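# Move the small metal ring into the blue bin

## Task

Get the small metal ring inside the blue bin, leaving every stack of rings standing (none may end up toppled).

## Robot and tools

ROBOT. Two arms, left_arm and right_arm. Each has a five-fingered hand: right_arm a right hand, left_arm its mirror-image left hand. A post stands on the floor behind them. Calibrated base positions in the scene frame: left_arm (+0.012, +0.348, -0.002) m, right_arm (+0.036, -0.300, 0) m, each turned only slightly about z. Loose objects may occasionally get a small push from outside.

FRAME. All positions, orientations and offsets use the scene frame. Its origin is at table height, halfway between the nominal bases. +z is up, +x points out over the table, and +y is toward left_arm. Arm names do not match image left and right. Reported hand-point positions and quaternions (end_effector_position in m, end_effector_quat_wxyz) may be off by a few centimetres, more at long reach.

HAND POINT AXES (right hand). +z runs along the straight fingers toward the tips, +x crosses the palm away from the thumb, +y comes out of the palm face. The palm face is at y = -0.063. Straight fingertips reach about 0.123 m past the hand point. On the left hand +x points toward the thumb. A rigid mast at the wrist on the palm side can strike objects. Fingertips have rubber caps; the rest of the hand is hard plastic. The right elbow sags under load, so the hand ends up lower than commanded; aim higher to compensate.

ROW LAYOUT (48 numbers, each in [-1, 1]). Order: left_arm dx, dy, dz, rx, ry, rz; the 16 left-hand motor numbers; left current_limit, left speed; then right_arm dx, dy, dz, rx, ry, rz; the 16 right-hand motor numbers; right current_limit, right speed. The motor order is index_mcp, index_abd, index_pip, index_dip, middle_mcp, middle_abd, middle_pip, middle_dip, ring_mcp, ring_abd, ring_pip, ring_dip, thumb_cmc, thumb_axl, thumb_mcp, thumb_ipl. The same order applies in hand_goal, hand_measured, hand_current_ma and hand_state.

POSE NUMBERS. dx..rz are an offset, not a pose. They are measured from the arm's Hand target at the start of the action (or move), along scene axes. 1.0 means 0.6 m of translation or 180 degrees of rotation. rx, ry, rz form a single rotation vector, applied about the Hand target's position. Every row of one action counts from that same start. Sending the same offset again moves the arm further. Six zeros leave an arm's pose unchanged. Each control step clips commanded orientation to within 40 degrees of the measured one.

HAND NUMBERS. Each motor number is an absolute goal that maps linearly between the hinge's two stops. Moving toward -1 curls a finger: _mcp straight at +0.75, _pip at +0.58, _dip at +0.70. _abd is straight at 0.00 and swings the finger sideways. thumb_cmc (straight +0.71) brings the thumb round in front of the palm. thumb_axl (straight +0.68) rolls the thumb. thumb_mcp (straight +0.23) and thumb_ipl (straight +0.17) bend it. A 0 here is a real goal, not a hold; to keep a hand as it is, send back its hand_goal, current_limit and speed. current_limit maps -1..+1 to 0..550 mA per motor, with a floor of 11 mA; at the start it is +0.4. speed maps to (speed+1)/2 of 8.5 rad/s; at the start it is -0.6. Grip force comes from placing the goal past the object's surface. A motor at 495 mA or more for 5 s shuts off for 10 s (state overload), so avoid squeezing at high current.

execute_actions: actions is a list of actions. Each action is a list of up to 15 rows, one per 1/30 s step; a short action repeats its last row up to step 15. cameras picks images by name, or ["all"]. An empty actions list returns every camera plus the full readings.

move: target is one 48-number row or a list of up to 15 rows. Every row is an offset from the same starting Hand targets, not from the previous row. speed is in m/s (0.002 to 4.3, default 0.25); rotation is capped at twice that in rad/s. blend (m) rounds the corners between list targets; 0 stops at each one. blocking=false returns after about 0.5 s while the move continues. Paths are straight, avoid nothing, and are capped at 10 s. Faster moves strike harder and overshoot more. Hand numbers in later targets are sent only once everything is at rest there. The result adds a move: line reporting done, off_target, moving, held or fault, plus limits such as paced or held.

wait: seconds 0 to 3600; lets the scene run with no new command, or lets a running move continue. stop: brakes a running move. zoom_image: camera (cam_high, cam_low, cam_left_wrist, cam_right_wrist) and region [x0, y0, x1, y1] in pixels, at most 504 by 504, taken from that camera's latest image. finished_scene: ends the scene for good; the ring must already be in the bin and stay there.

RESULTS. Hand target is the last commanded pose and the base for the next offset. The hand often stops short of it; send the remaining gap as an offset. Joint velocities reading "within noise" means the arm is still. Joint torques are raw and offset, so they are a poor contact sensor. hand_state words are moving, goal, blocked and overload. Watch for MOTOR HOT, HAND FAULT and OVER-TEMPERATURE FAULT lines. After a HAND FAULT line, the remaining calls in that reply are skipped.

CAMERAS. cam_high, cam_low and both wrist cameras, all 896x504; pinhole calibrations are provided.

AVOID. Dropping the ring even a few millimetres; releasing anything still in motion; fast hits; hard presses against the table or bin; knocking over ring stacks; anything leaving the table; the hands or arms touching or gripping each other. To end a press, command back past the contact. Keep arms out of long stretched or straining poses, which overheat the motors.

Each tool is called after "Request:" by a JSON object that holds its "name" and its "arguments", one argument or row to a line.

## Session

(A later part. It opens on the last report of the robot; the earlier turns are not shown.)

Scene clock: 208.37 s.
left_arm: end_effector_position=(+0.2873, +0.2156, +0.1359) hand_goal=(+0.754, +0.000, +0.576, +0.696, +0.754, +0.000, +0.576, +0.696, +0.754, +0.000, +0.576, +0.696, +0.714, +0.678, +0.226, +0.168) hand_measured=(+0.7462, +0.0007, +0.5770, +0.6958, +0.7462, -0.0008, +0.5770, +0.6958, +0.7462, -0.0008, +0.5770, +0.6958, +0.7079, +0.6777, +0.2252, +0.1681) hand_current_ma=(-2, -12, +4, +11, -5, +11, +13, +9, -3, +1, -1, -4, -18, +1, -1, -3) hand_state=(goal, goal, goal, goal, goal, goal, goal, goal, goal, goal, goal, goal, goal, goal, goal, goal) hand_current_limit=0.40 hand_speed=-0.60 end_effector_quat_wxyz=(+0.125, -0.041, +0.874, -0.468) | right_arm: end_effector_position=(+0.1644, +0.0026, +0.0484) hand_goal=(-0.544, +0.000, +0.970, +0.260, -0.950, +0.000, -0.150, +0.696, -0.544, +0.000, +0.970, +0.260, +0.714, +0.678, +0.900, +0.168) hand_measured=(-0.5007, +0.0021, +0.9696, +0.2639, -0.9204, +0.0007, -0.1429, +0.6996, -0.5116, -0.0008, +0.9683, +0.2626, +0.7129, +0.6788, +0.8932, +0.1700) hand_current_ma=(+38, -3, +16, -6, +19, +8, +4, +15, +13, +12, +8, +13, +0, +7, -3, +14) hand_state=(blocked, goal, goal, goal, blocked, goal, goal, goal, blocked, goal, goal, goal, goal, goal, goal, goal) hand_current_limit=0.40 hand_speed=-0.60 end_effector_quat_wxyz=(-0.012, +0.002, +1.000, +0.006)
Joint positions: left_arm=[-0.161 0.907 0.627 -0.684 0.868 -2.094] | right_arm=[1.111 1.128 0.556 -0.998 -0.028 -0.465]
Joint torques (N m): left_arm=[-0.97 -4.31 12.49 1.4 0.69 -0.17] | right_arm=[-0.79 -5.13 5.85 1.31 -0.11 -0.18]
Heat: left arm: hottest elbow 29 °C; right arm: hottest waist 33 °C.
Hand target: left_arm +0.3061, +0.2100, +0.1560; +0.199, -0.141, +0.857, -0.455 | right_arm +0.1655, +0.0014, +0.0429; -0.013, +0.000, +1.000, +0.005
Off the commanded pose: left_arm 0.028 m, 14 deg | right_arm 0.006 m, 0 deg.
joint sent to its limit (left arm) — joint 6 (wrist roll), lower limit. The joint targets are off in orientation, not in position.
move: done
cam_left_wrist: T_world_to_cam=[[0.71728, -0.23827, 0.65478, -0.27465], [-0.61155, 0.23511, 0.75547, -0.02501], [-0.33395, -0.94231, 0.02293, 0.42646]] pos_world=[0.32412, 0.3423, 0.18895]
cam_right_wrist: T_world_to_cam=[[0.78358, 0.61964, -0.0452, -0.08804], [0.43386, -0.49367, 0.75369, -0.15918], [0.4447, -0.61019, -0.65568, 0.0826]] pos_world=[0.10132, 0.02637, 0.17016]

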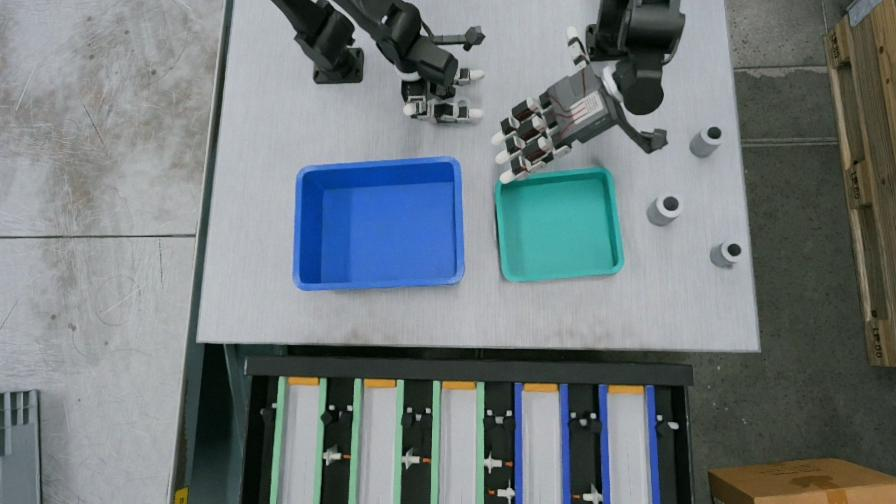

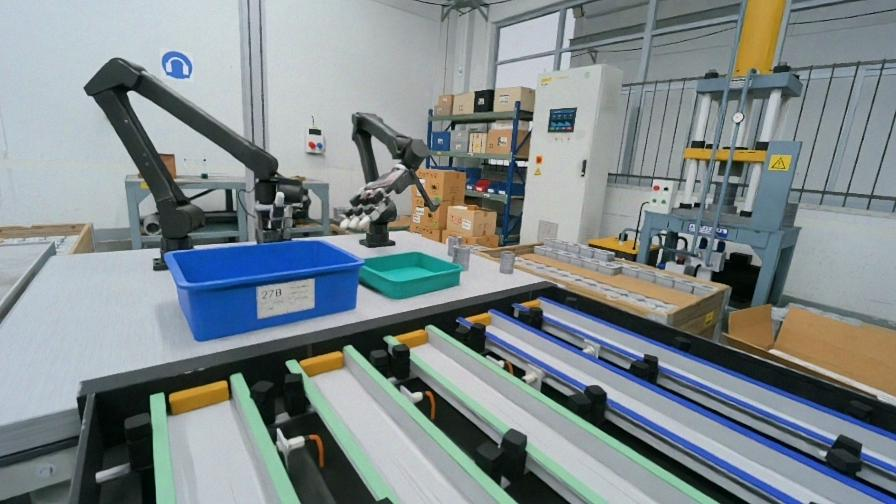

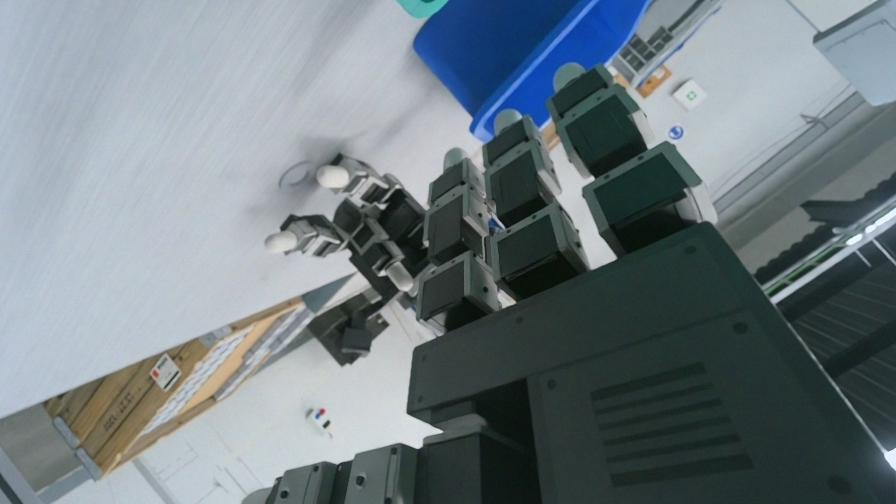

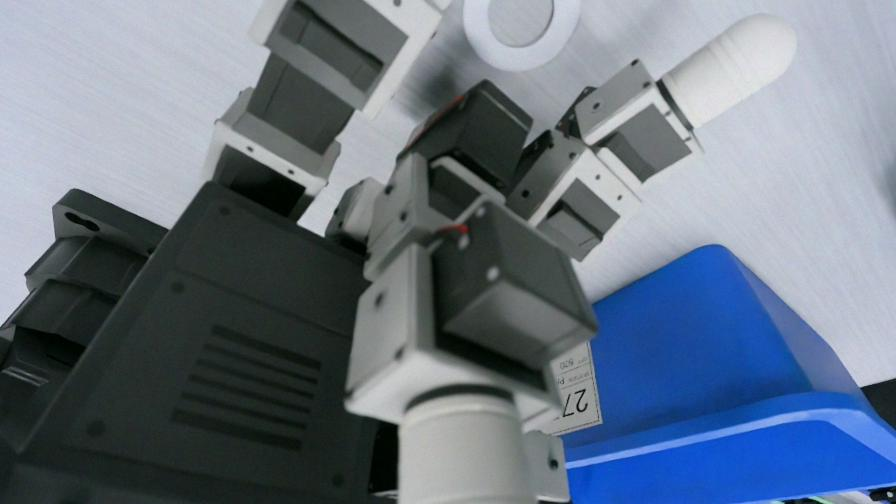

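Request:
{"name": "execute_actions", "arguments": {
  "actions": []
}}

Scene clock: 209.27 s.
left_arm: end_effector_position=(+0.2873, +0.2156, +0.1359) hand_goal=(+0.754, +0.000, +0.576, +0.696, +0.754, +0.000, +0.576, +0.696, +0.754, +0.000, +0.576, +0.696, +0.714, +0.678, +0.226, +0.168) hand_measured=(+0.7450, +0.0007, +0.5770, +0.6958, +0.7462, +0.0007, +0.5770, +0.6958, +0.7462, +0.0007, +0.5770, +0.6958, +0.7079, +0.6777, +0.2242, +0.1681) hand_current_ma=(-11, +6, +7, +11, -24, -5, +6, +16, +15, +3, +9, -8, -19, +0, -1, -22) hand_state=(goal, goal, goal, goal, goal, goal, goal, goal, goal, goal, goal, goal, goal, goal, goal, goal) hand_current_limit=0.40 hand_speed=-0.60 end_effector_quat_wxyz=(+0.125, -0.041, +0.874, -0.468) | right_arm: end_effector_position=(+0.1644, +0.0027, +0.0484) hand_goal=(-0.544, +0.000, +0.970, +0.260, -0.950, +0.000, -0.150, +0.696, -0.544, +0.000, +0.970, +0.260, +0.714, +0.678, +0.900, +0.168) hand_measured=(-0.5007, +0.0021, +0.9683, +0.2639, -0.9204, +0.0007, -0.1429, +0.7009, -0.5128, +0.0007, +0.9696, +0.2626, +0.7129, +0.6788, +0.8932, +0.1700) hand_current_ma=(+28, +0, +15, +0, +17, +8, +15, +7, +36, +2, +7, +1, +6, +9, +9, +16) hand_state=(blocked, goal, goal, goal, blocked, goal, goal, goal, blocked, goal, goal, goal, goal, goal, goal, goal) hand_current_limit=0.40 hand_speed=-0.60 end_effector_quat_wxyz=(-0.012, +0.002, +1.000, +0.007)
Joint positions: left_arm=[-0.161 0.907 0.627 -0.684 0.868 -2.094] | right_arm=[1.111 1.128 0.556 -0.998 -0.028 -0.465]
Joint velocities: within noise
Joint torques (N m): left_arm=[-0.32 -4.54 12.52 1.44 0.69 -0.18] | right_arm=[-1.08 -5.3 5.89 1.11 -0.18 -0.19]
Heat: left arm: hottest elbow 29 °C; right arm: hottest waist 33 °C.
Hand target: left_arm +0.3061, +0.2100, +0.1560; +0.199, -0.141, +0.857, -0.455 | right_arm +0.1655, +0.0014, +0.0429; -0.013, +0.000, +1.000, +0.005
Off the commanded pose: left_arm 0.028 m, 14 deg | right_arm 0.006 m, 0 deg.
camera_calibration:
cam_left_wrist: T_world_to_cam=[[0.71728, -0.23827, 0.65478, -0.27465], [-0.61155, 0.23511, 0.75547, -0.02501], [-0.33395, -0.94231, 0.02293, 0.42646]] pos_world=[0.32412, 0.3423, 0.18895]
cam_right_wrist: T_world_to_cam=[[0.78355, 0.61972, -0.04477, -0.08818], [0.43372, -0.49393, 0.75361, -0.1591], [0.44491, -0.60991, -0.6558, 0.08266]] pos_world=[0.10132, 0.02647, 0.17016]

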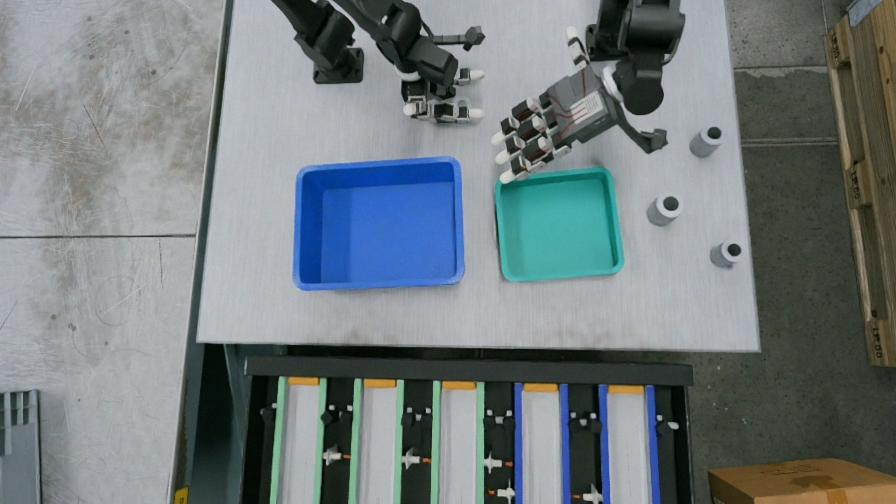

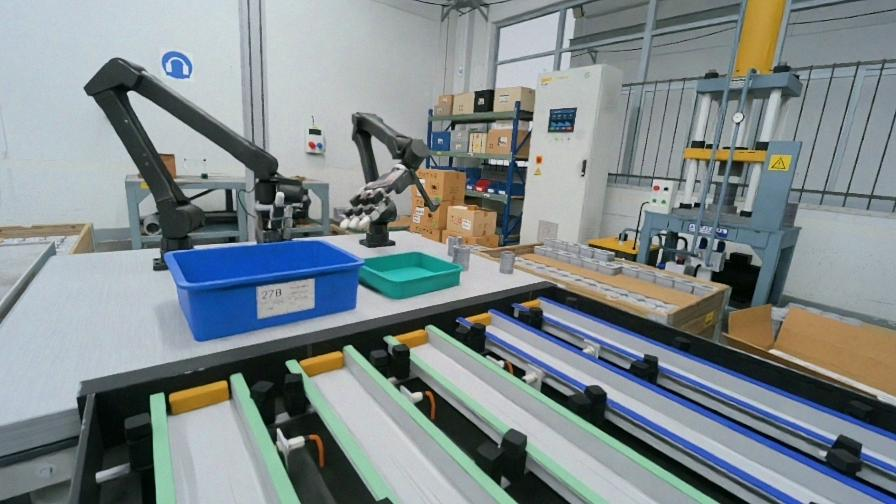

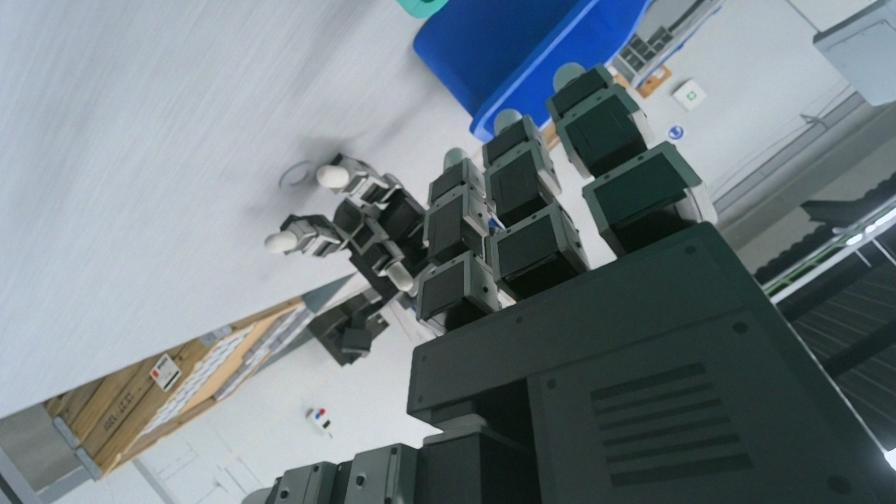

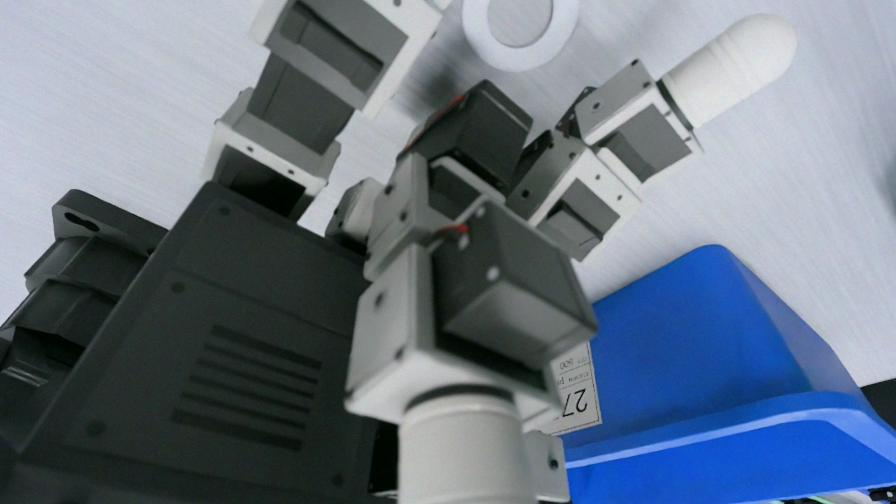

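Request:
{"name": "zoom_image", "arguments": {
  "camera": "cam_left_wrist",
  "region": [230, 110, 430, 310]
}}

Request:
{"name": "zoom_image", "arguments": {
  "camera": "cam_high",
  "region": [390, 40, 520, 150]
}}

Scaled by 2.520 from the camera's image (finer frame: 1280x720).

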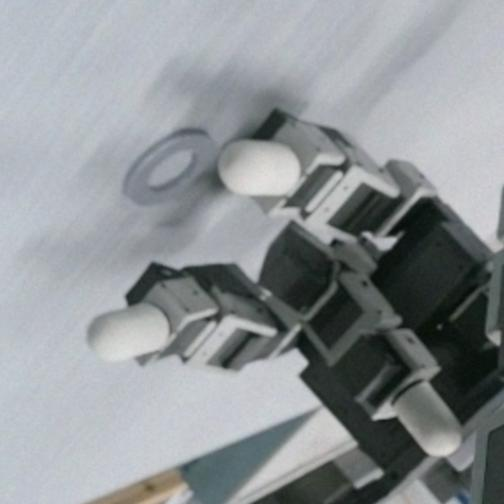

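Scaled by 3.877 from the camera's image (finer frame: 1280x720).

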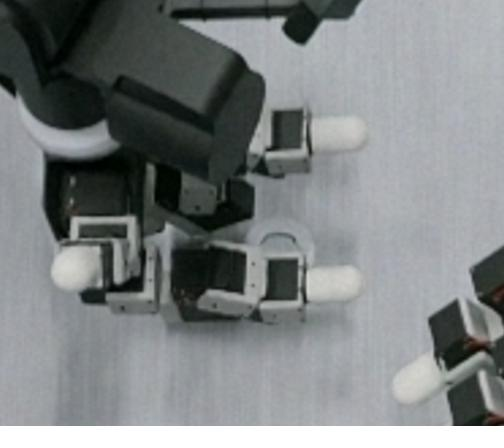

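Request:
{"name": "move", "arguments": {
  "target": [0,0,0,0,0,0,0.754,0,0.576,0.696,0.754,0,0.576,0.696,0.754,0,0.576,0.696,0.714,0.678,0.226,0.168,0.4,-0.6,0,-0.0033,-0.0217,0,0,0,-0.544,0,0.97,0.26,-0.95,0,-0.15,0.696,-0.544,0,0.97,0.26,0.714,0.678,0.9,0.168,0.4,-0.6],
  "speed": 0.03,
  "cameras": ["cam_high","cam_left_wrist","cam_right_wrist"]
}}

Request:
{"name": "zoom_image", "arguments": {
  "camera": "cam_left_wrist",
  "region": [230, 110, 430, 310]
}}

Request:
{"name": "zoom_image", "arguments": {
  "camera": "cam_high",
  "region": [430, 60, 500, 130]
}}

Scene clock: 210.50 s.
left_arm: end_effector_position=(+0.2873, +0.2156, +0.1359) hand_goal=(+0.754, +0.000, +0.576, +0.696, +0.754, +0.000, +0.576, +0.696, +0.754, +0.000, +0.576, +0.696, +0.714, +0.678, +0.226, +0.168) hand_measured=(+0.7462, -0.0008, +0.5770, +0.6958, +0.7462, +0.0007, +0.5770, +0.6958, +0.7462, -0.0008, +0.5770, +0.6971, +0.7079, +0.6767, +0.2252, +0.1681) hand_current_ma=(-1, +0, -4, +3, -12, -2, +2, +11, +0, +20, +6, +6, -13, +3, +14, -8) hand_state=(goal, goal, goal, goal, goal, goal, goal, goal, goal, goal, goal, goal, goal, goal, goal, goal) hand_current_limit=0.40 hand_speed=-0.60 end_effector_quat_wxyz=(+0.125, -0.041, +0.874, -0.468) | right_arm: end_effector_position=(+0.1636, +0.0012, +0.0350) hand_goal=(-0.544, +0.000, +0.970, +0.260, -0.950, +0.000, -0.150, +0.696, -0.544, +0.000, +0.970, +0.260, +0.714, +0.678, +0.900, +0.168) hand_measured=(-0.5007, +0.0036, +0.9683, +0.2639, -0.9216, -0.0008, -0.1429, +0.6996, -0.5128, -0.0008, +0.9696, +0.2639, +0.7129, +0.6788, +0.8922, +0.1700) hand_current_ma=(+16, -15, +5, +1, +14, +11, +8, +9, +21, +9, +5, +0, -7, -15, +3, +11) hand_state=(blocked, goal, goal, goal, blocked, goal, goal, goal, blocked, goal, goal, goal, goal, goal, goal, goal) hand_current_limit=0.40 hand_speed=-0.60 end_effector_quat_wxyz=(-0.013, +0.001, +1.000, +0.006)
Joint positions: left_arm=[-0.161 0.907 0.627 -0.684 0.868 -2.094] | right_arm=[1.111 1.153 0.531 -0.949 -0.028 -0.466]
Joint torques (N m): left_arm=[-0.09 -3.78 12.67 1.46 0.71 -0.18] | right_arm=[-0.91 -5.6 5.63 1.16 -0.14 -0.21]
Heat: left arm: hottest elbow 30 °C; right arm: hottest waist 33 °C.
Hand target: left_arm +0.3061, +0.2100, +0.1560; +0.199, -0.141, +0.857, -0.455 | right_arm +0.1656, -0.0005, +0.0300; -0.013, +0.000, +1.000, +0.005
Off the commanded pose: left_arm 0.028 m, 14 deg | right_arm 0.006 m, 0 deg.
joint sent to its limit (left arm) — joint 6 (wrist roll), lower limit. The joint targets are off in orientation, not in position.
move: done
cam_left_wrist: T_world_to_cam=[[0.71728, -0.23827, 0.65478, -0.27465], [-0.61155, 0.23511, 0.75547, -0.02501], [-0.33395, -0.94231, 0.02293, 0.42646]] pos_world=[0.32412, 0.3423, 0.18895]
cam_right_wrist: T_world_to_cam=[[0.78309, 0.62023, -0.0458, -0.08717], [0.43443, -0.49283, 0.75392, -0.14954], [0.44503, -0.61028, -0.65537, 0.07326]] pos_world=[0.10062, 0.02507, 0.15676]

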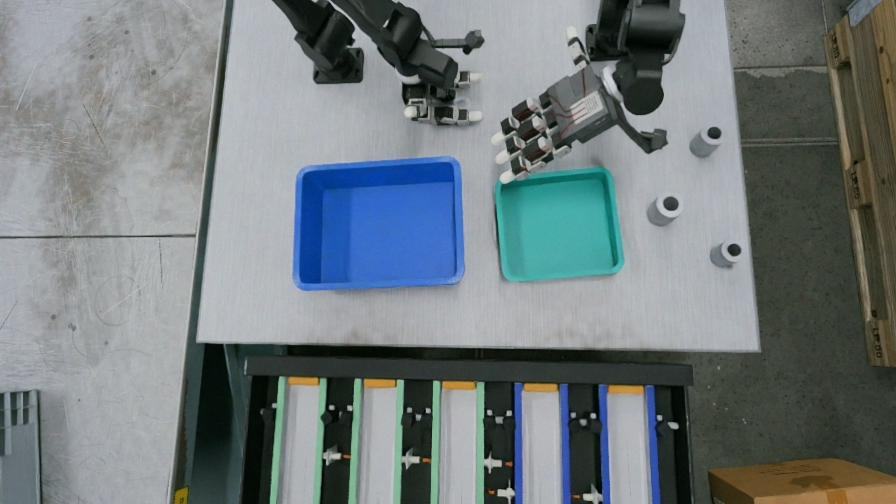

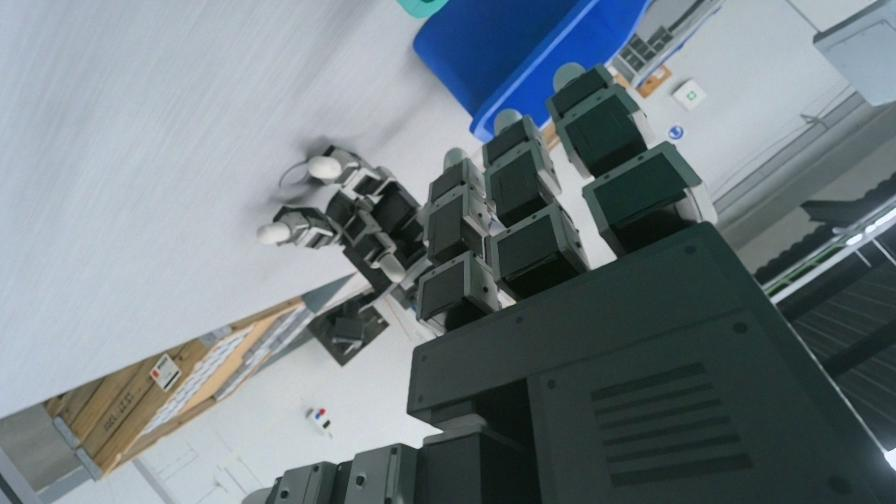

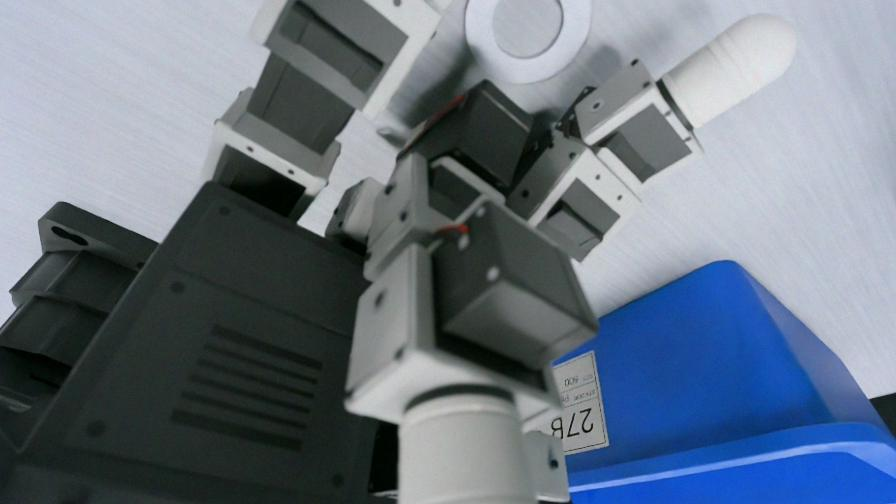

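Scaled by 2.520 from the camera's image (finer frame: 1280x720).

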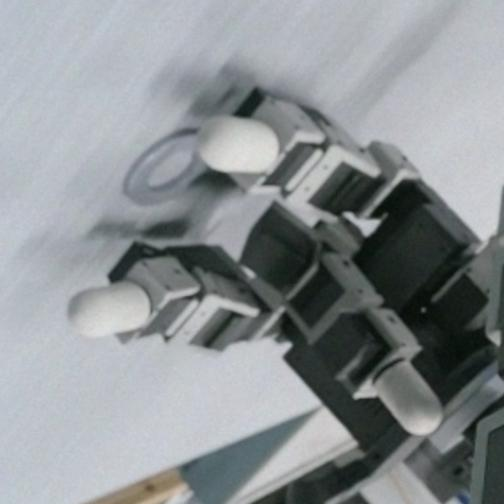

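Scaled by 7.200 from the camera's image (finer frame: 1280x720).

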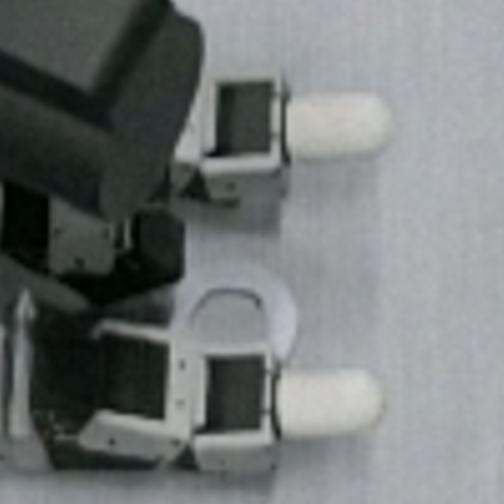

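Request:
{"name": "zoom_image", "arguments": {
  "camera": "cam_right_wrist",
  "region": [240, 0, 740, 280]
}}

Scaled by 1.008 from the camera's image (finer frame: 1280x720).

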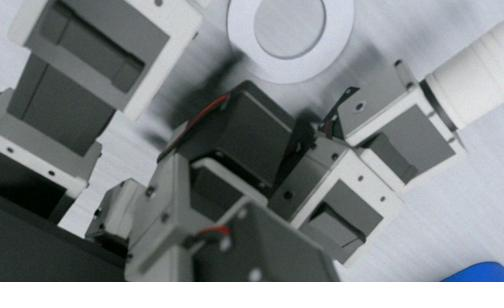

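Request:
{"name": "move", "arguments": {
  "target": [0,0,0,0,0,0,0.754,0,0.576,0.696,0.754,0,0.576,0.696,0.754,0,0.576,0.696,0.714,0.678,0.226,0.168,0.4,-0.6,0,-0.0025,-0.0117,0,0,0,-0.544,0,0.97,0.26,-0.95,0,-0.15,0.696,-0.544,0,0.97,0.26,0.714,0.678,0.9,0.168,0.4,-0.6],
  "speed": 0.02,
  "cameras": ["cam_high","cam_left_wrist","cam_right_wrist"]
}}

Request:
{"name": "zoom_image", "arguments": {
  "camera": "cam_left_wrist",
  "region": [230, 110, 430, 310]
}}

Request:
{"name": "zoom_image", "arguments": {
  "camera": "cam_right_wrist",
  "region": [240, 0, 740, 280]
}}

Scene clock: 211.80 s.
left_arm: end_effector_position=(+0.2873, +0.2156, +0.1359) hand_goal=(+0.754, +0.000, +0.576, +0.696, +0.754, +0.000, +0.576, +0.696, +0.754, +0.000, +0.576, +0.696, +0.714, +0.678, +0.226, +0.168) hand_measured=(+0.7450, +0.0007, +0.5770, +0.6958, +0.7462, +0.0007, +0.5770, +0.6971, +0.7462, +0.0007, +0.5757, +0.6971, +0.7079, +0.6777, +0.2252, +0.1681) hand_current_ma=(+2, +9, -3, +6, -7, -12, +13, +2, -15, +13, +2, +3, -18, +6, +6, -11) hand_state=(goal, goal, goal, goal, goal, goal, goal, goal, goal, goal, goal, goal, goal, goal, goal, goal) hand_current_limit=0.40 hand_speed=-0.60 end_effector_quat_wxyz=(+0.125, -0.041, +0.874, -0.468) | right_arm: end_effector_position=(+0.1632, +0.0001, +0.0281) hand_goal=(-0.544, +0.000, +0.970, +0.260, -0.950, +0.000, -0.150, +0.696, -0.544, +0.000, +0.970, +0.260, +0.714, +0.678, +0.900, +0.168) hand_measured=(-0.5019, +0.0021, +0.9696, +0.2639, -0.9204, +0.0007, -0.1429, +0.6996, -0.5128, -0.0008, +0.9683, +0.2639, +0.7129, +0.6798, +0.8932, +0.1700) hand_current_ma=(+30, +1, +12, +6, +25, -2, +2, +13, +10, +12, +2, -7, +7, +6, +5, +2) hand_state=(blocked, goal, goal, goal, blocked, goal, goal, goal, blocked, goal, goal, goal, goal, goal, goal, goal) hand_current_limit=0.40 hand_speed=-0.60 end_effector_quat_wxyz=(-0.012, +0.001, +1.000, +0.006)
Joint positions: left_arm=[-0.161 0.907 0.627 -0.684 0.868 -2.094] | right_arm=[1.11 1.165 0.517 -0.922 -0.028 -0.469]
Joint torques (N m): left_arm=[-0.03 -4.25 12.46 1.55 0.69 -0.18] | right_arm=[-1.49 -5.54 5.49 1.03 -0.12 -0.25]
Heat: left arm: hottest elbow 30 °C; right arm: hottest waist 33 °C.
Hand target: left_arm +0.3061, +0.2100, +0.1560; +0.199, -0.141, +0.857, -0.455 | right_arm +0.1655, -0.0020, +0.0230; -0.013, +0.000, +1.000, +0.005
Off the commanded pose: left_arm 0.028 m, 14 deg | right_arm 0.006 m, 0 deg.
joint sent to its limit (left arm) — joint 6 (wrist roll), lower limit. The joint targets are off in orientation, not in position.
move: done
cam_left_wrist: T_world_to_cam=[[0.71728, -0.23827, 0.65478, -0.27465], [-0.61155, 0.23511, 0.75547, -0.02501], [-0.33395, -0.94231, 0.02293, 0.42646]] pos_world=[0.32412, 0.3423, 0.18895]
cam_right_wrist: T_world_to_cam=[[0.78215, 0.62146, -0.04509, -0.08638], [0.43495, -0.49274, 0.75367, -0.1448], [0.44616, -0.6091, -0.6557, 0.0682]] pos_world=[0.10012, 0.02387, 0.14996]

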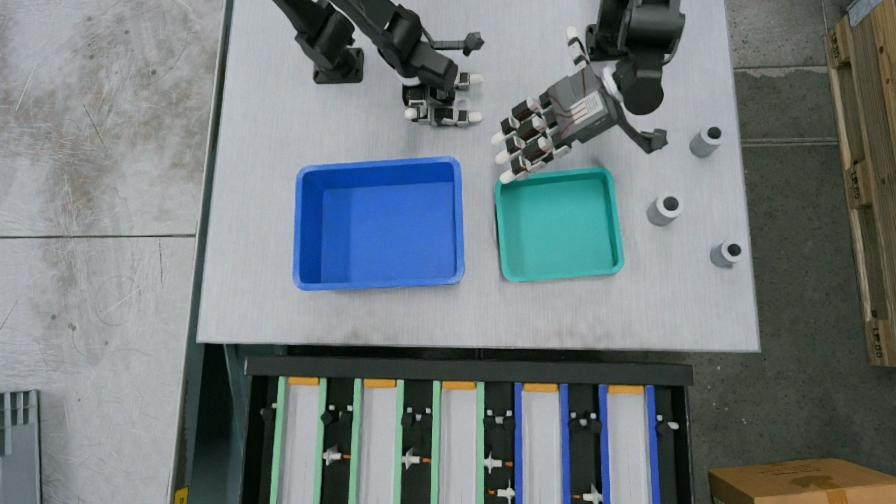

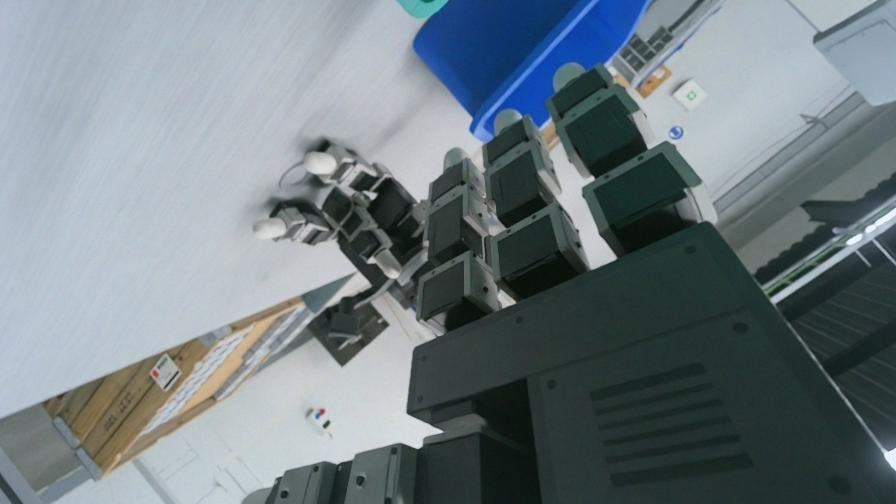

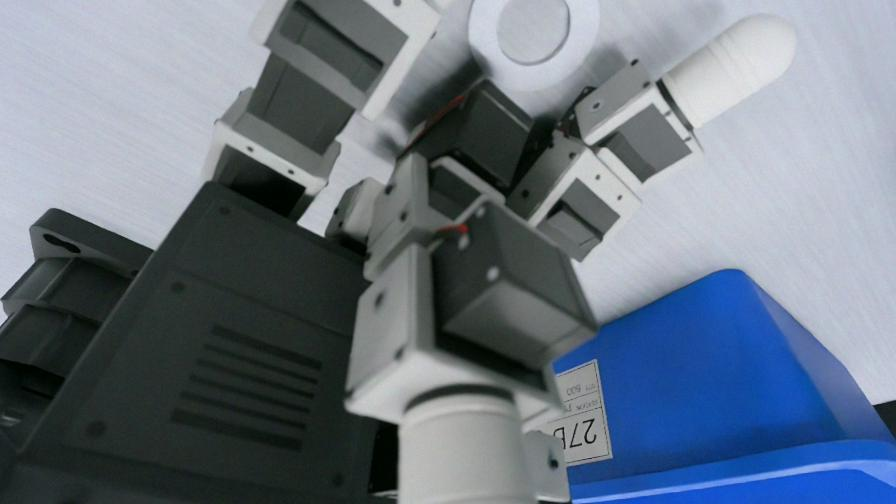

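Scaled by 2.520 from the camera's image (finer frame: 1280x720).

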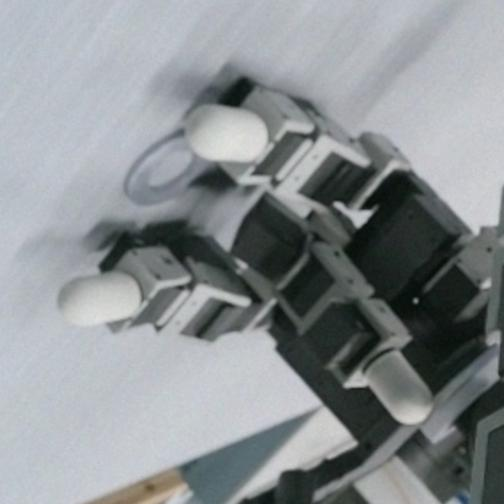

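Scaled by 1.008 from the camera's image (finer frame: 1280x720).

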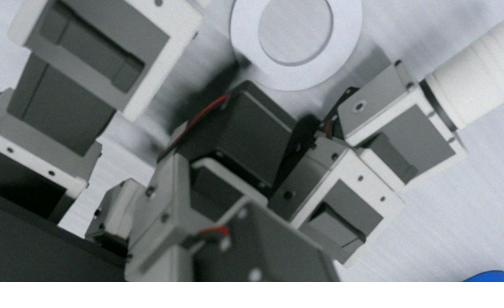

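Request:
{"name": "move", "arguments": {
  "target": [0,0,0,0,0,0,0.754,0,0.576,0.696,0.754,0,0.576,0.696,0.754,0,0.576,0.696,0.714,0.678,0.226,0.168,0.4,-0.6,0,-0.0013,-0.0058,0,0,0,-0.544,0,0.97,0.26,-0.95,0,-0.15,0.696,-0.544,0,0.97,0.26,0.714,0.678,0.9,0.168,0.4,-0.6],
  "speed": 0.02,
  "cameras": ["cam_high","cam_left_wrist","cam_right_wrist"]
}}

Request:
{"name": "zoom_image", "arguments": {
  "camera": "cam_left_wrist",
  "region": [240, 120, 360, 260]
}}

Request:
{"name": "zoom_image", "arguments": {
  "camera": "cam_right_wrist",
  "region": [340, 0, 740, 280]
}}

Scene clock: 212.50 s.
left_arm: end_effector_position=(+0.2873, +0.2156, +0.1359) hand_goal=(+0.754, +0.000, +0.576, +0.696, +0.754, +0.000, +0.576, +0.696, +0.754, +0.000, +0.576, +0.696, +0.714, +0.678, +0.226, +0.168) hand_measured=(+0.7462, -0.0008, +0.5770, +0.6958, +0.7462, -0.0008, +0.5770, +0.6958, +0.7462, -0.0008, +0.5770, +0.6958, +0.7079, +0.6777, +0.2252, +0.1681) hand_current_ma=(-9, +7, -10, -5, -31, +6, +12, +8, +1, +5, +2, -3, -5, +3, -6, -10) hand_state=(goal, goal, goal, goal, goal, goal, goal, goal, goal, goal, goal, goal, goal, goal, goal, goal) hand_current_limit=0.40 hand_speed=-0.60 end_effector_quat_wxyz=(+0.125, -0.041, +0.874, -0.468) | right_arm: end_effector_position=(+0.1638, +0.0002, +0.0259) hand_goal=(-0.544, +0.000, +0.970, +0.260, -0.950, +0.000, -0.150, +0.696, -0.544, +0.000, +0.970, +0.260, +0.714, +0.678, +0.900, +0.168) hand_measured=(-0.5164, +0.0021, +0.9683, +0.2639, -0.9216, +0.0007, -0.1442, +0.6996, -0.5128, +0.0007, +0.9696, +0.2626, +0.7129, +0.6788, +0.8922, +0.1691) hand_current_ma=(+14, -3, +14, +3, +29, +4, +20, +7, +29, -2, +5, +0, +5, +8, +0, +9) hand_state=(blocked, goal, goal, goal, blocked, goal, goal, goal, blocked, goal, goal, goal, goal, goal, goal, goal) hand_current_limit=0.40 hand_speed=-0.60 end_effector_quat_wxyz=(-0.012, +0.001, +1.000, +0.008)
Joint positions: left_arm=[-0.161 0.907 0.627 -0.684 0.868 -2.094] | right_arm=[1.108 1.17 0.512 -0.909 -0.028 -0.47]
Joint torques (N m): left_arm=[-0.62 -3.6 12.52 1.46 0.67 -0.19] | right_arm=[-1.32 -4.95 5.37 1.09 -0.17 -0.23]
Heat: left arm: hottest elbow 30 °C; right arm: hottest waist 33 °C.
Hand target: left_arm +0.3061, +0.2100, +0.1560; +0.199, -0.141, +0.857, -0.455 | right_arm +0.1656, -0.0028, +0.0195; -0.013, +0.000, +1.000, +0.005
Off the commanded pose: left_arm 0.028 m, 14 deg | right_arm 0.007 m, 0 deg.
joint sent to its limit (left arm) — joint 6 (wrist roll), lower limit. The joint targets are off in orientation, not in position.
move: done
cam_left_wrist: T_world_to_cam=[[0.71728, -0.23827, 0.65478, -0.27465], [-0.61155, 0.23511, 0.75547, -0.02501], [-0.33395, -0.94231, 0.02293, 0.42646]] pos_world=[0.32412, 0.3423, 0.18895]
cam_right_wrist: T_world_to_cam=[[0.78245, 0.62133, -0.04153, -0.08717], [0.43345, -0.49553, 0.75271, -0.14296], [0.4471, -0.60696, -0.65704, 0.06631]] pos_world=[0.10052, 0.02357, 0.14755]

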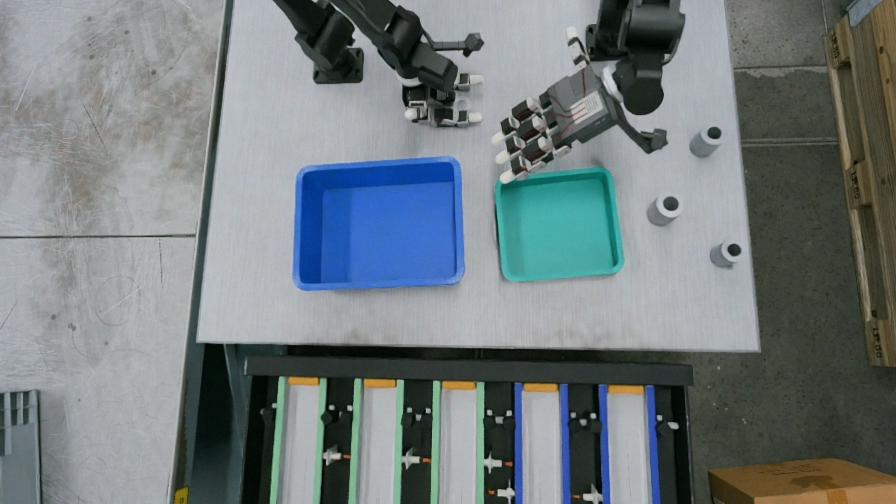

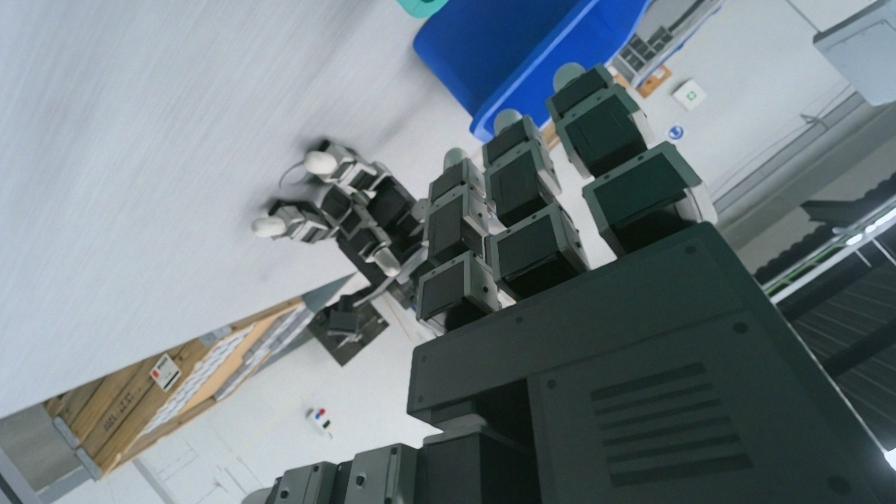

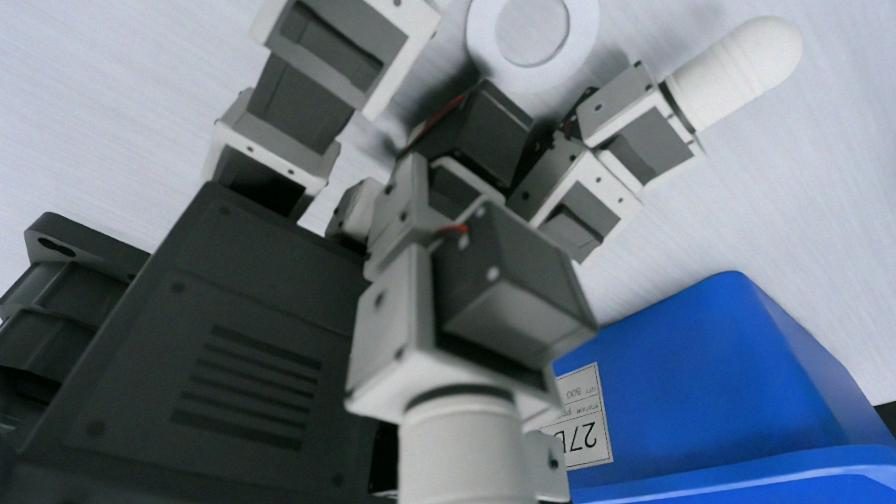

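Scaled by 3.600 from the camera's image (finer frame: 1280x720).

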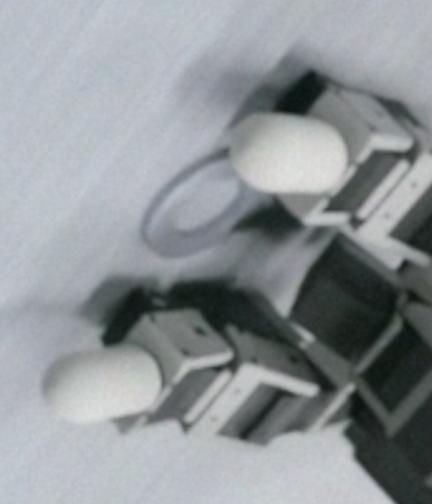

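Scaled by 1.260 from the camera's image (finer frame: 1280x720).

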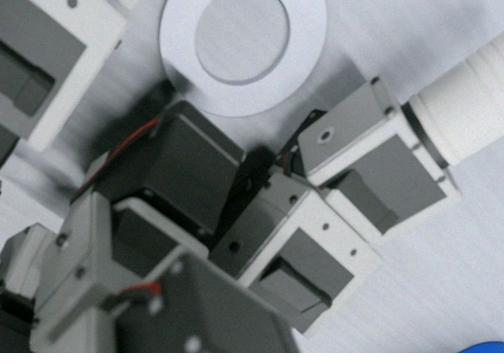

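Request:
{"name": "move", "arguments": {
  "target": [
    [0,0,0,0,0,0,0.754,0,0.576,0.696,0.754,0,0.576,0.696,0.754,0,0.576,0.696,0.714,0.678,0.226,0.168,0.4,-0.6,0,0,0,0,0,0,-0.552,-0.08,0.97,0.26,-0.95,0,-0.15,0.696,-0.544,0.08,0.97,0.26,0.714,0.678,0.9,0.168,0.4,-0.93]
  ],
  "speed": 0.02,
  "cameras": ["cam_high","cam_left_wrist","cam_right_wrist"]
}}

Request:
{"name": "zoom_image", "arguments": {
  "camera": "cam_left_wrist",
  "region": [240, 120, 360, 260]
}}

Request:
{"name": "zoom_image", "arguments": {
  "camera": "cam_right_wrist",
  "region": [340, 0, 740, 280]
}}

Request:
{"name": "zoom_image", "arguments": {
  "camera": "cam_high",
  "region": [430, 60, 500, 130]
}}

Scene clock: 214.67 s.
left_arm: end_effector_position=(+0.2873, +0.2156, +0.1359) hand_goal=(+0.754, +0.000, +0.576, +0.696, +0.754, +0.000, +0.576, +0.696, +0.754, +0.000, +0.576, +0.696, +0.714, +0.678, +0.226, +0.168) hand_measured=(+0.7450, +0.0007, +0.5770, +0.6958, +0.7462, +0.0007, +0.5770, +0.6958, +0.7462, -0.0008, +0.5770, +0.6958, +0.7079, +0.6777, +0.2252, +0.1672) hand_current_ma=(-1, +6, -6, +9, -13, -6, +5, +22, -4, -1, +7, +0, -14, +0, -21, -23) hand_state=(goal, goal, goal, goal, goal, goal, goal, goal, goal, goal, goal, goal, goal, goal, goal, goal) hand_current_limit=0.40 hand_speed=-0.60 end_effector_quat_wxyz=(+0.125, -0.041, +0.874, -0.468) | right_arm: end_effector_position=(+0.1638, +0.0002, +0.0257) hand_goal=(-0.552, -0.080, +0.970, +0.260, -0.950, +0.000, -0.150, +0.696, -0.544, +0.080, +0.970, +0.260, +0.714, +0.678, +0.900, +0.168) hand_measured=(-0.5152, -0.0579, +0.9658, +0.2639, -0.9204, +0.0007, -0.1429, +0.7009, -0.5128, +0.0651, +0.9645, +0.2639, +0.7142, +0.6798, +0.8922, +0.1691) hand_current_ma=(+28, +0, +8, +1, +32, +6, -1, -2, +15, +4, +17, +5, -10, -4, -4, +24) hand_state=(blocked, blocked, goal, goal, blocked, goal, goal, goal, blocked, goal, goal, goal, goal, goal, goal, goal) hand_current_limit=0.40 hand_speed=-0.93 end_effector_quat_wxyz=(-0.012, +0.001, +1.000, +0.008)
Joint positions: left_arm=[-0.161 0.907 0.627 -0.684 0.868 -2.094] | right_arm=[1.108 1.17 0.512 -0.909 -0.028 -0.47]
Joint torques (N m): left_arm=[-0.26 -4.25 12.55 1.51 0.7 -0.18] | right_arm=[-0.85 -4.54 5.55 1.13 -0.17 -0.24]
Heat: left arm: hottest elbow 31 °C; right arm: hottest waist 33 °C.
Hand target: left_arm +0.3061, +0.2100, +0.1560; +0.199, -0.141, +0.857, -0.455 | right_arm +0.1656, -0.0028, +0.0195; -0.013, +0.000, +1.000, +0.005
Off the commanded pose: left_arm 0.028 m, 14 deg | right_arm 0.007 m, 0 deg.
joint sent to its limit (left arm) — joint 6 (wrist roll), lower limit. The joint targets are off in orientation, not in position.
move: done
cam_left_wrist: T_world_to_cam=[[0.71728, -0.23827, 0.65478, -0.27465], [-0.61155, 0.23511, 0.75547, -0.02501], [-0.33395, -0.94231, 0.02293, 0.42646]] pos_world=[0.32412, 0.3423, 0.18895]
cam_right_wrist: T_world_to_cam=[[0.78244, 0.62131, -0.04192, -0.08711], [0.43355, -0.4952, 0.75287, -0.14292], [0.44701, -0.60725, -0.65683, 0.06623]] pos_world=[0.10052, 0.02357, 0.14746]

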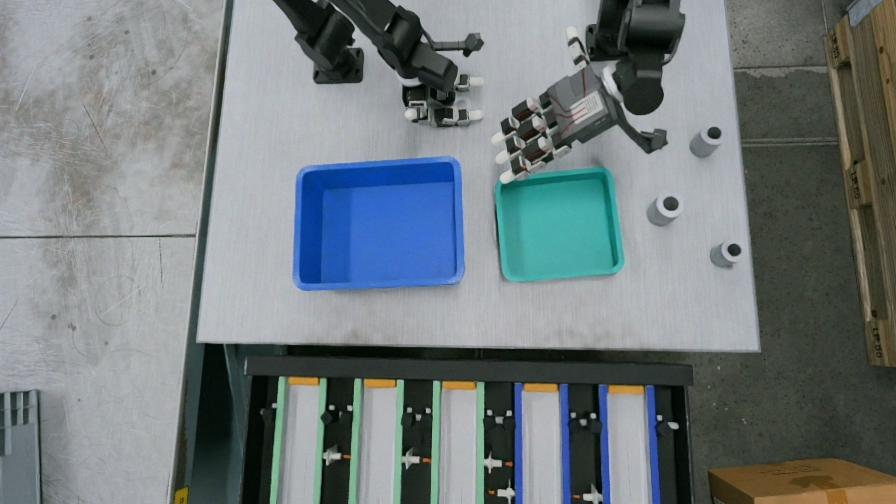

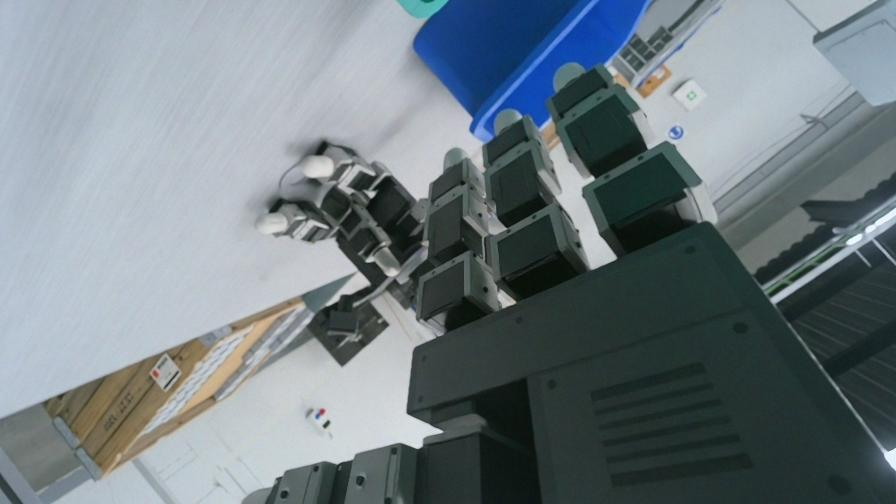

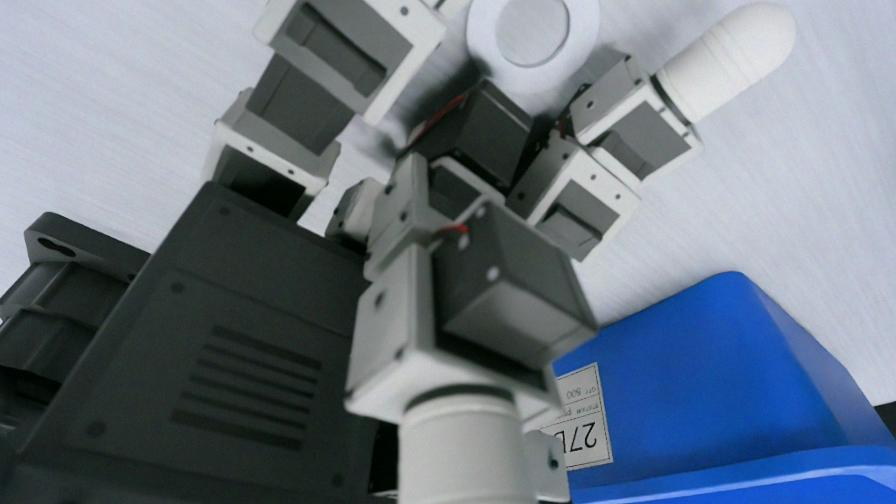

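Scaled by 3.600 from the camera's image (finer frame: 1280x720).

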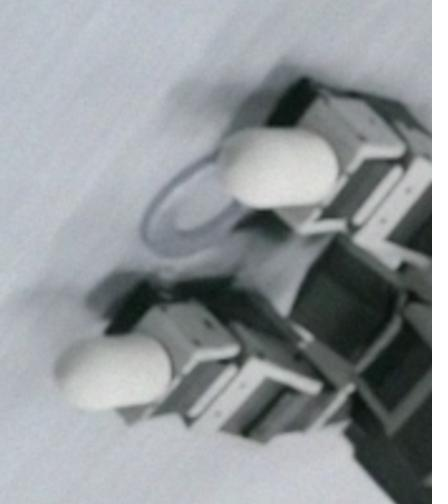

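Scaled by 1.260 from the camera's image (finer frame: 1280x720).

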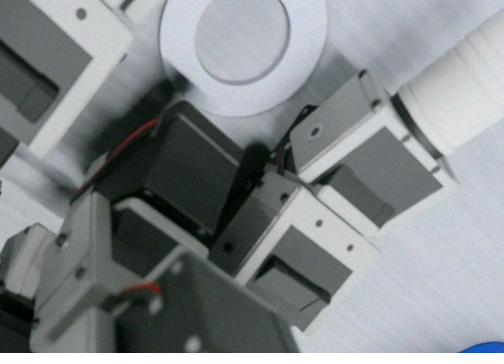

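Scaled by 7.200 from the camera's image (finer frame: 1280x720).

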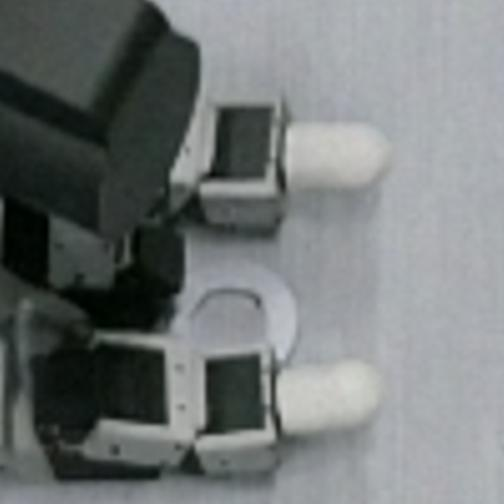

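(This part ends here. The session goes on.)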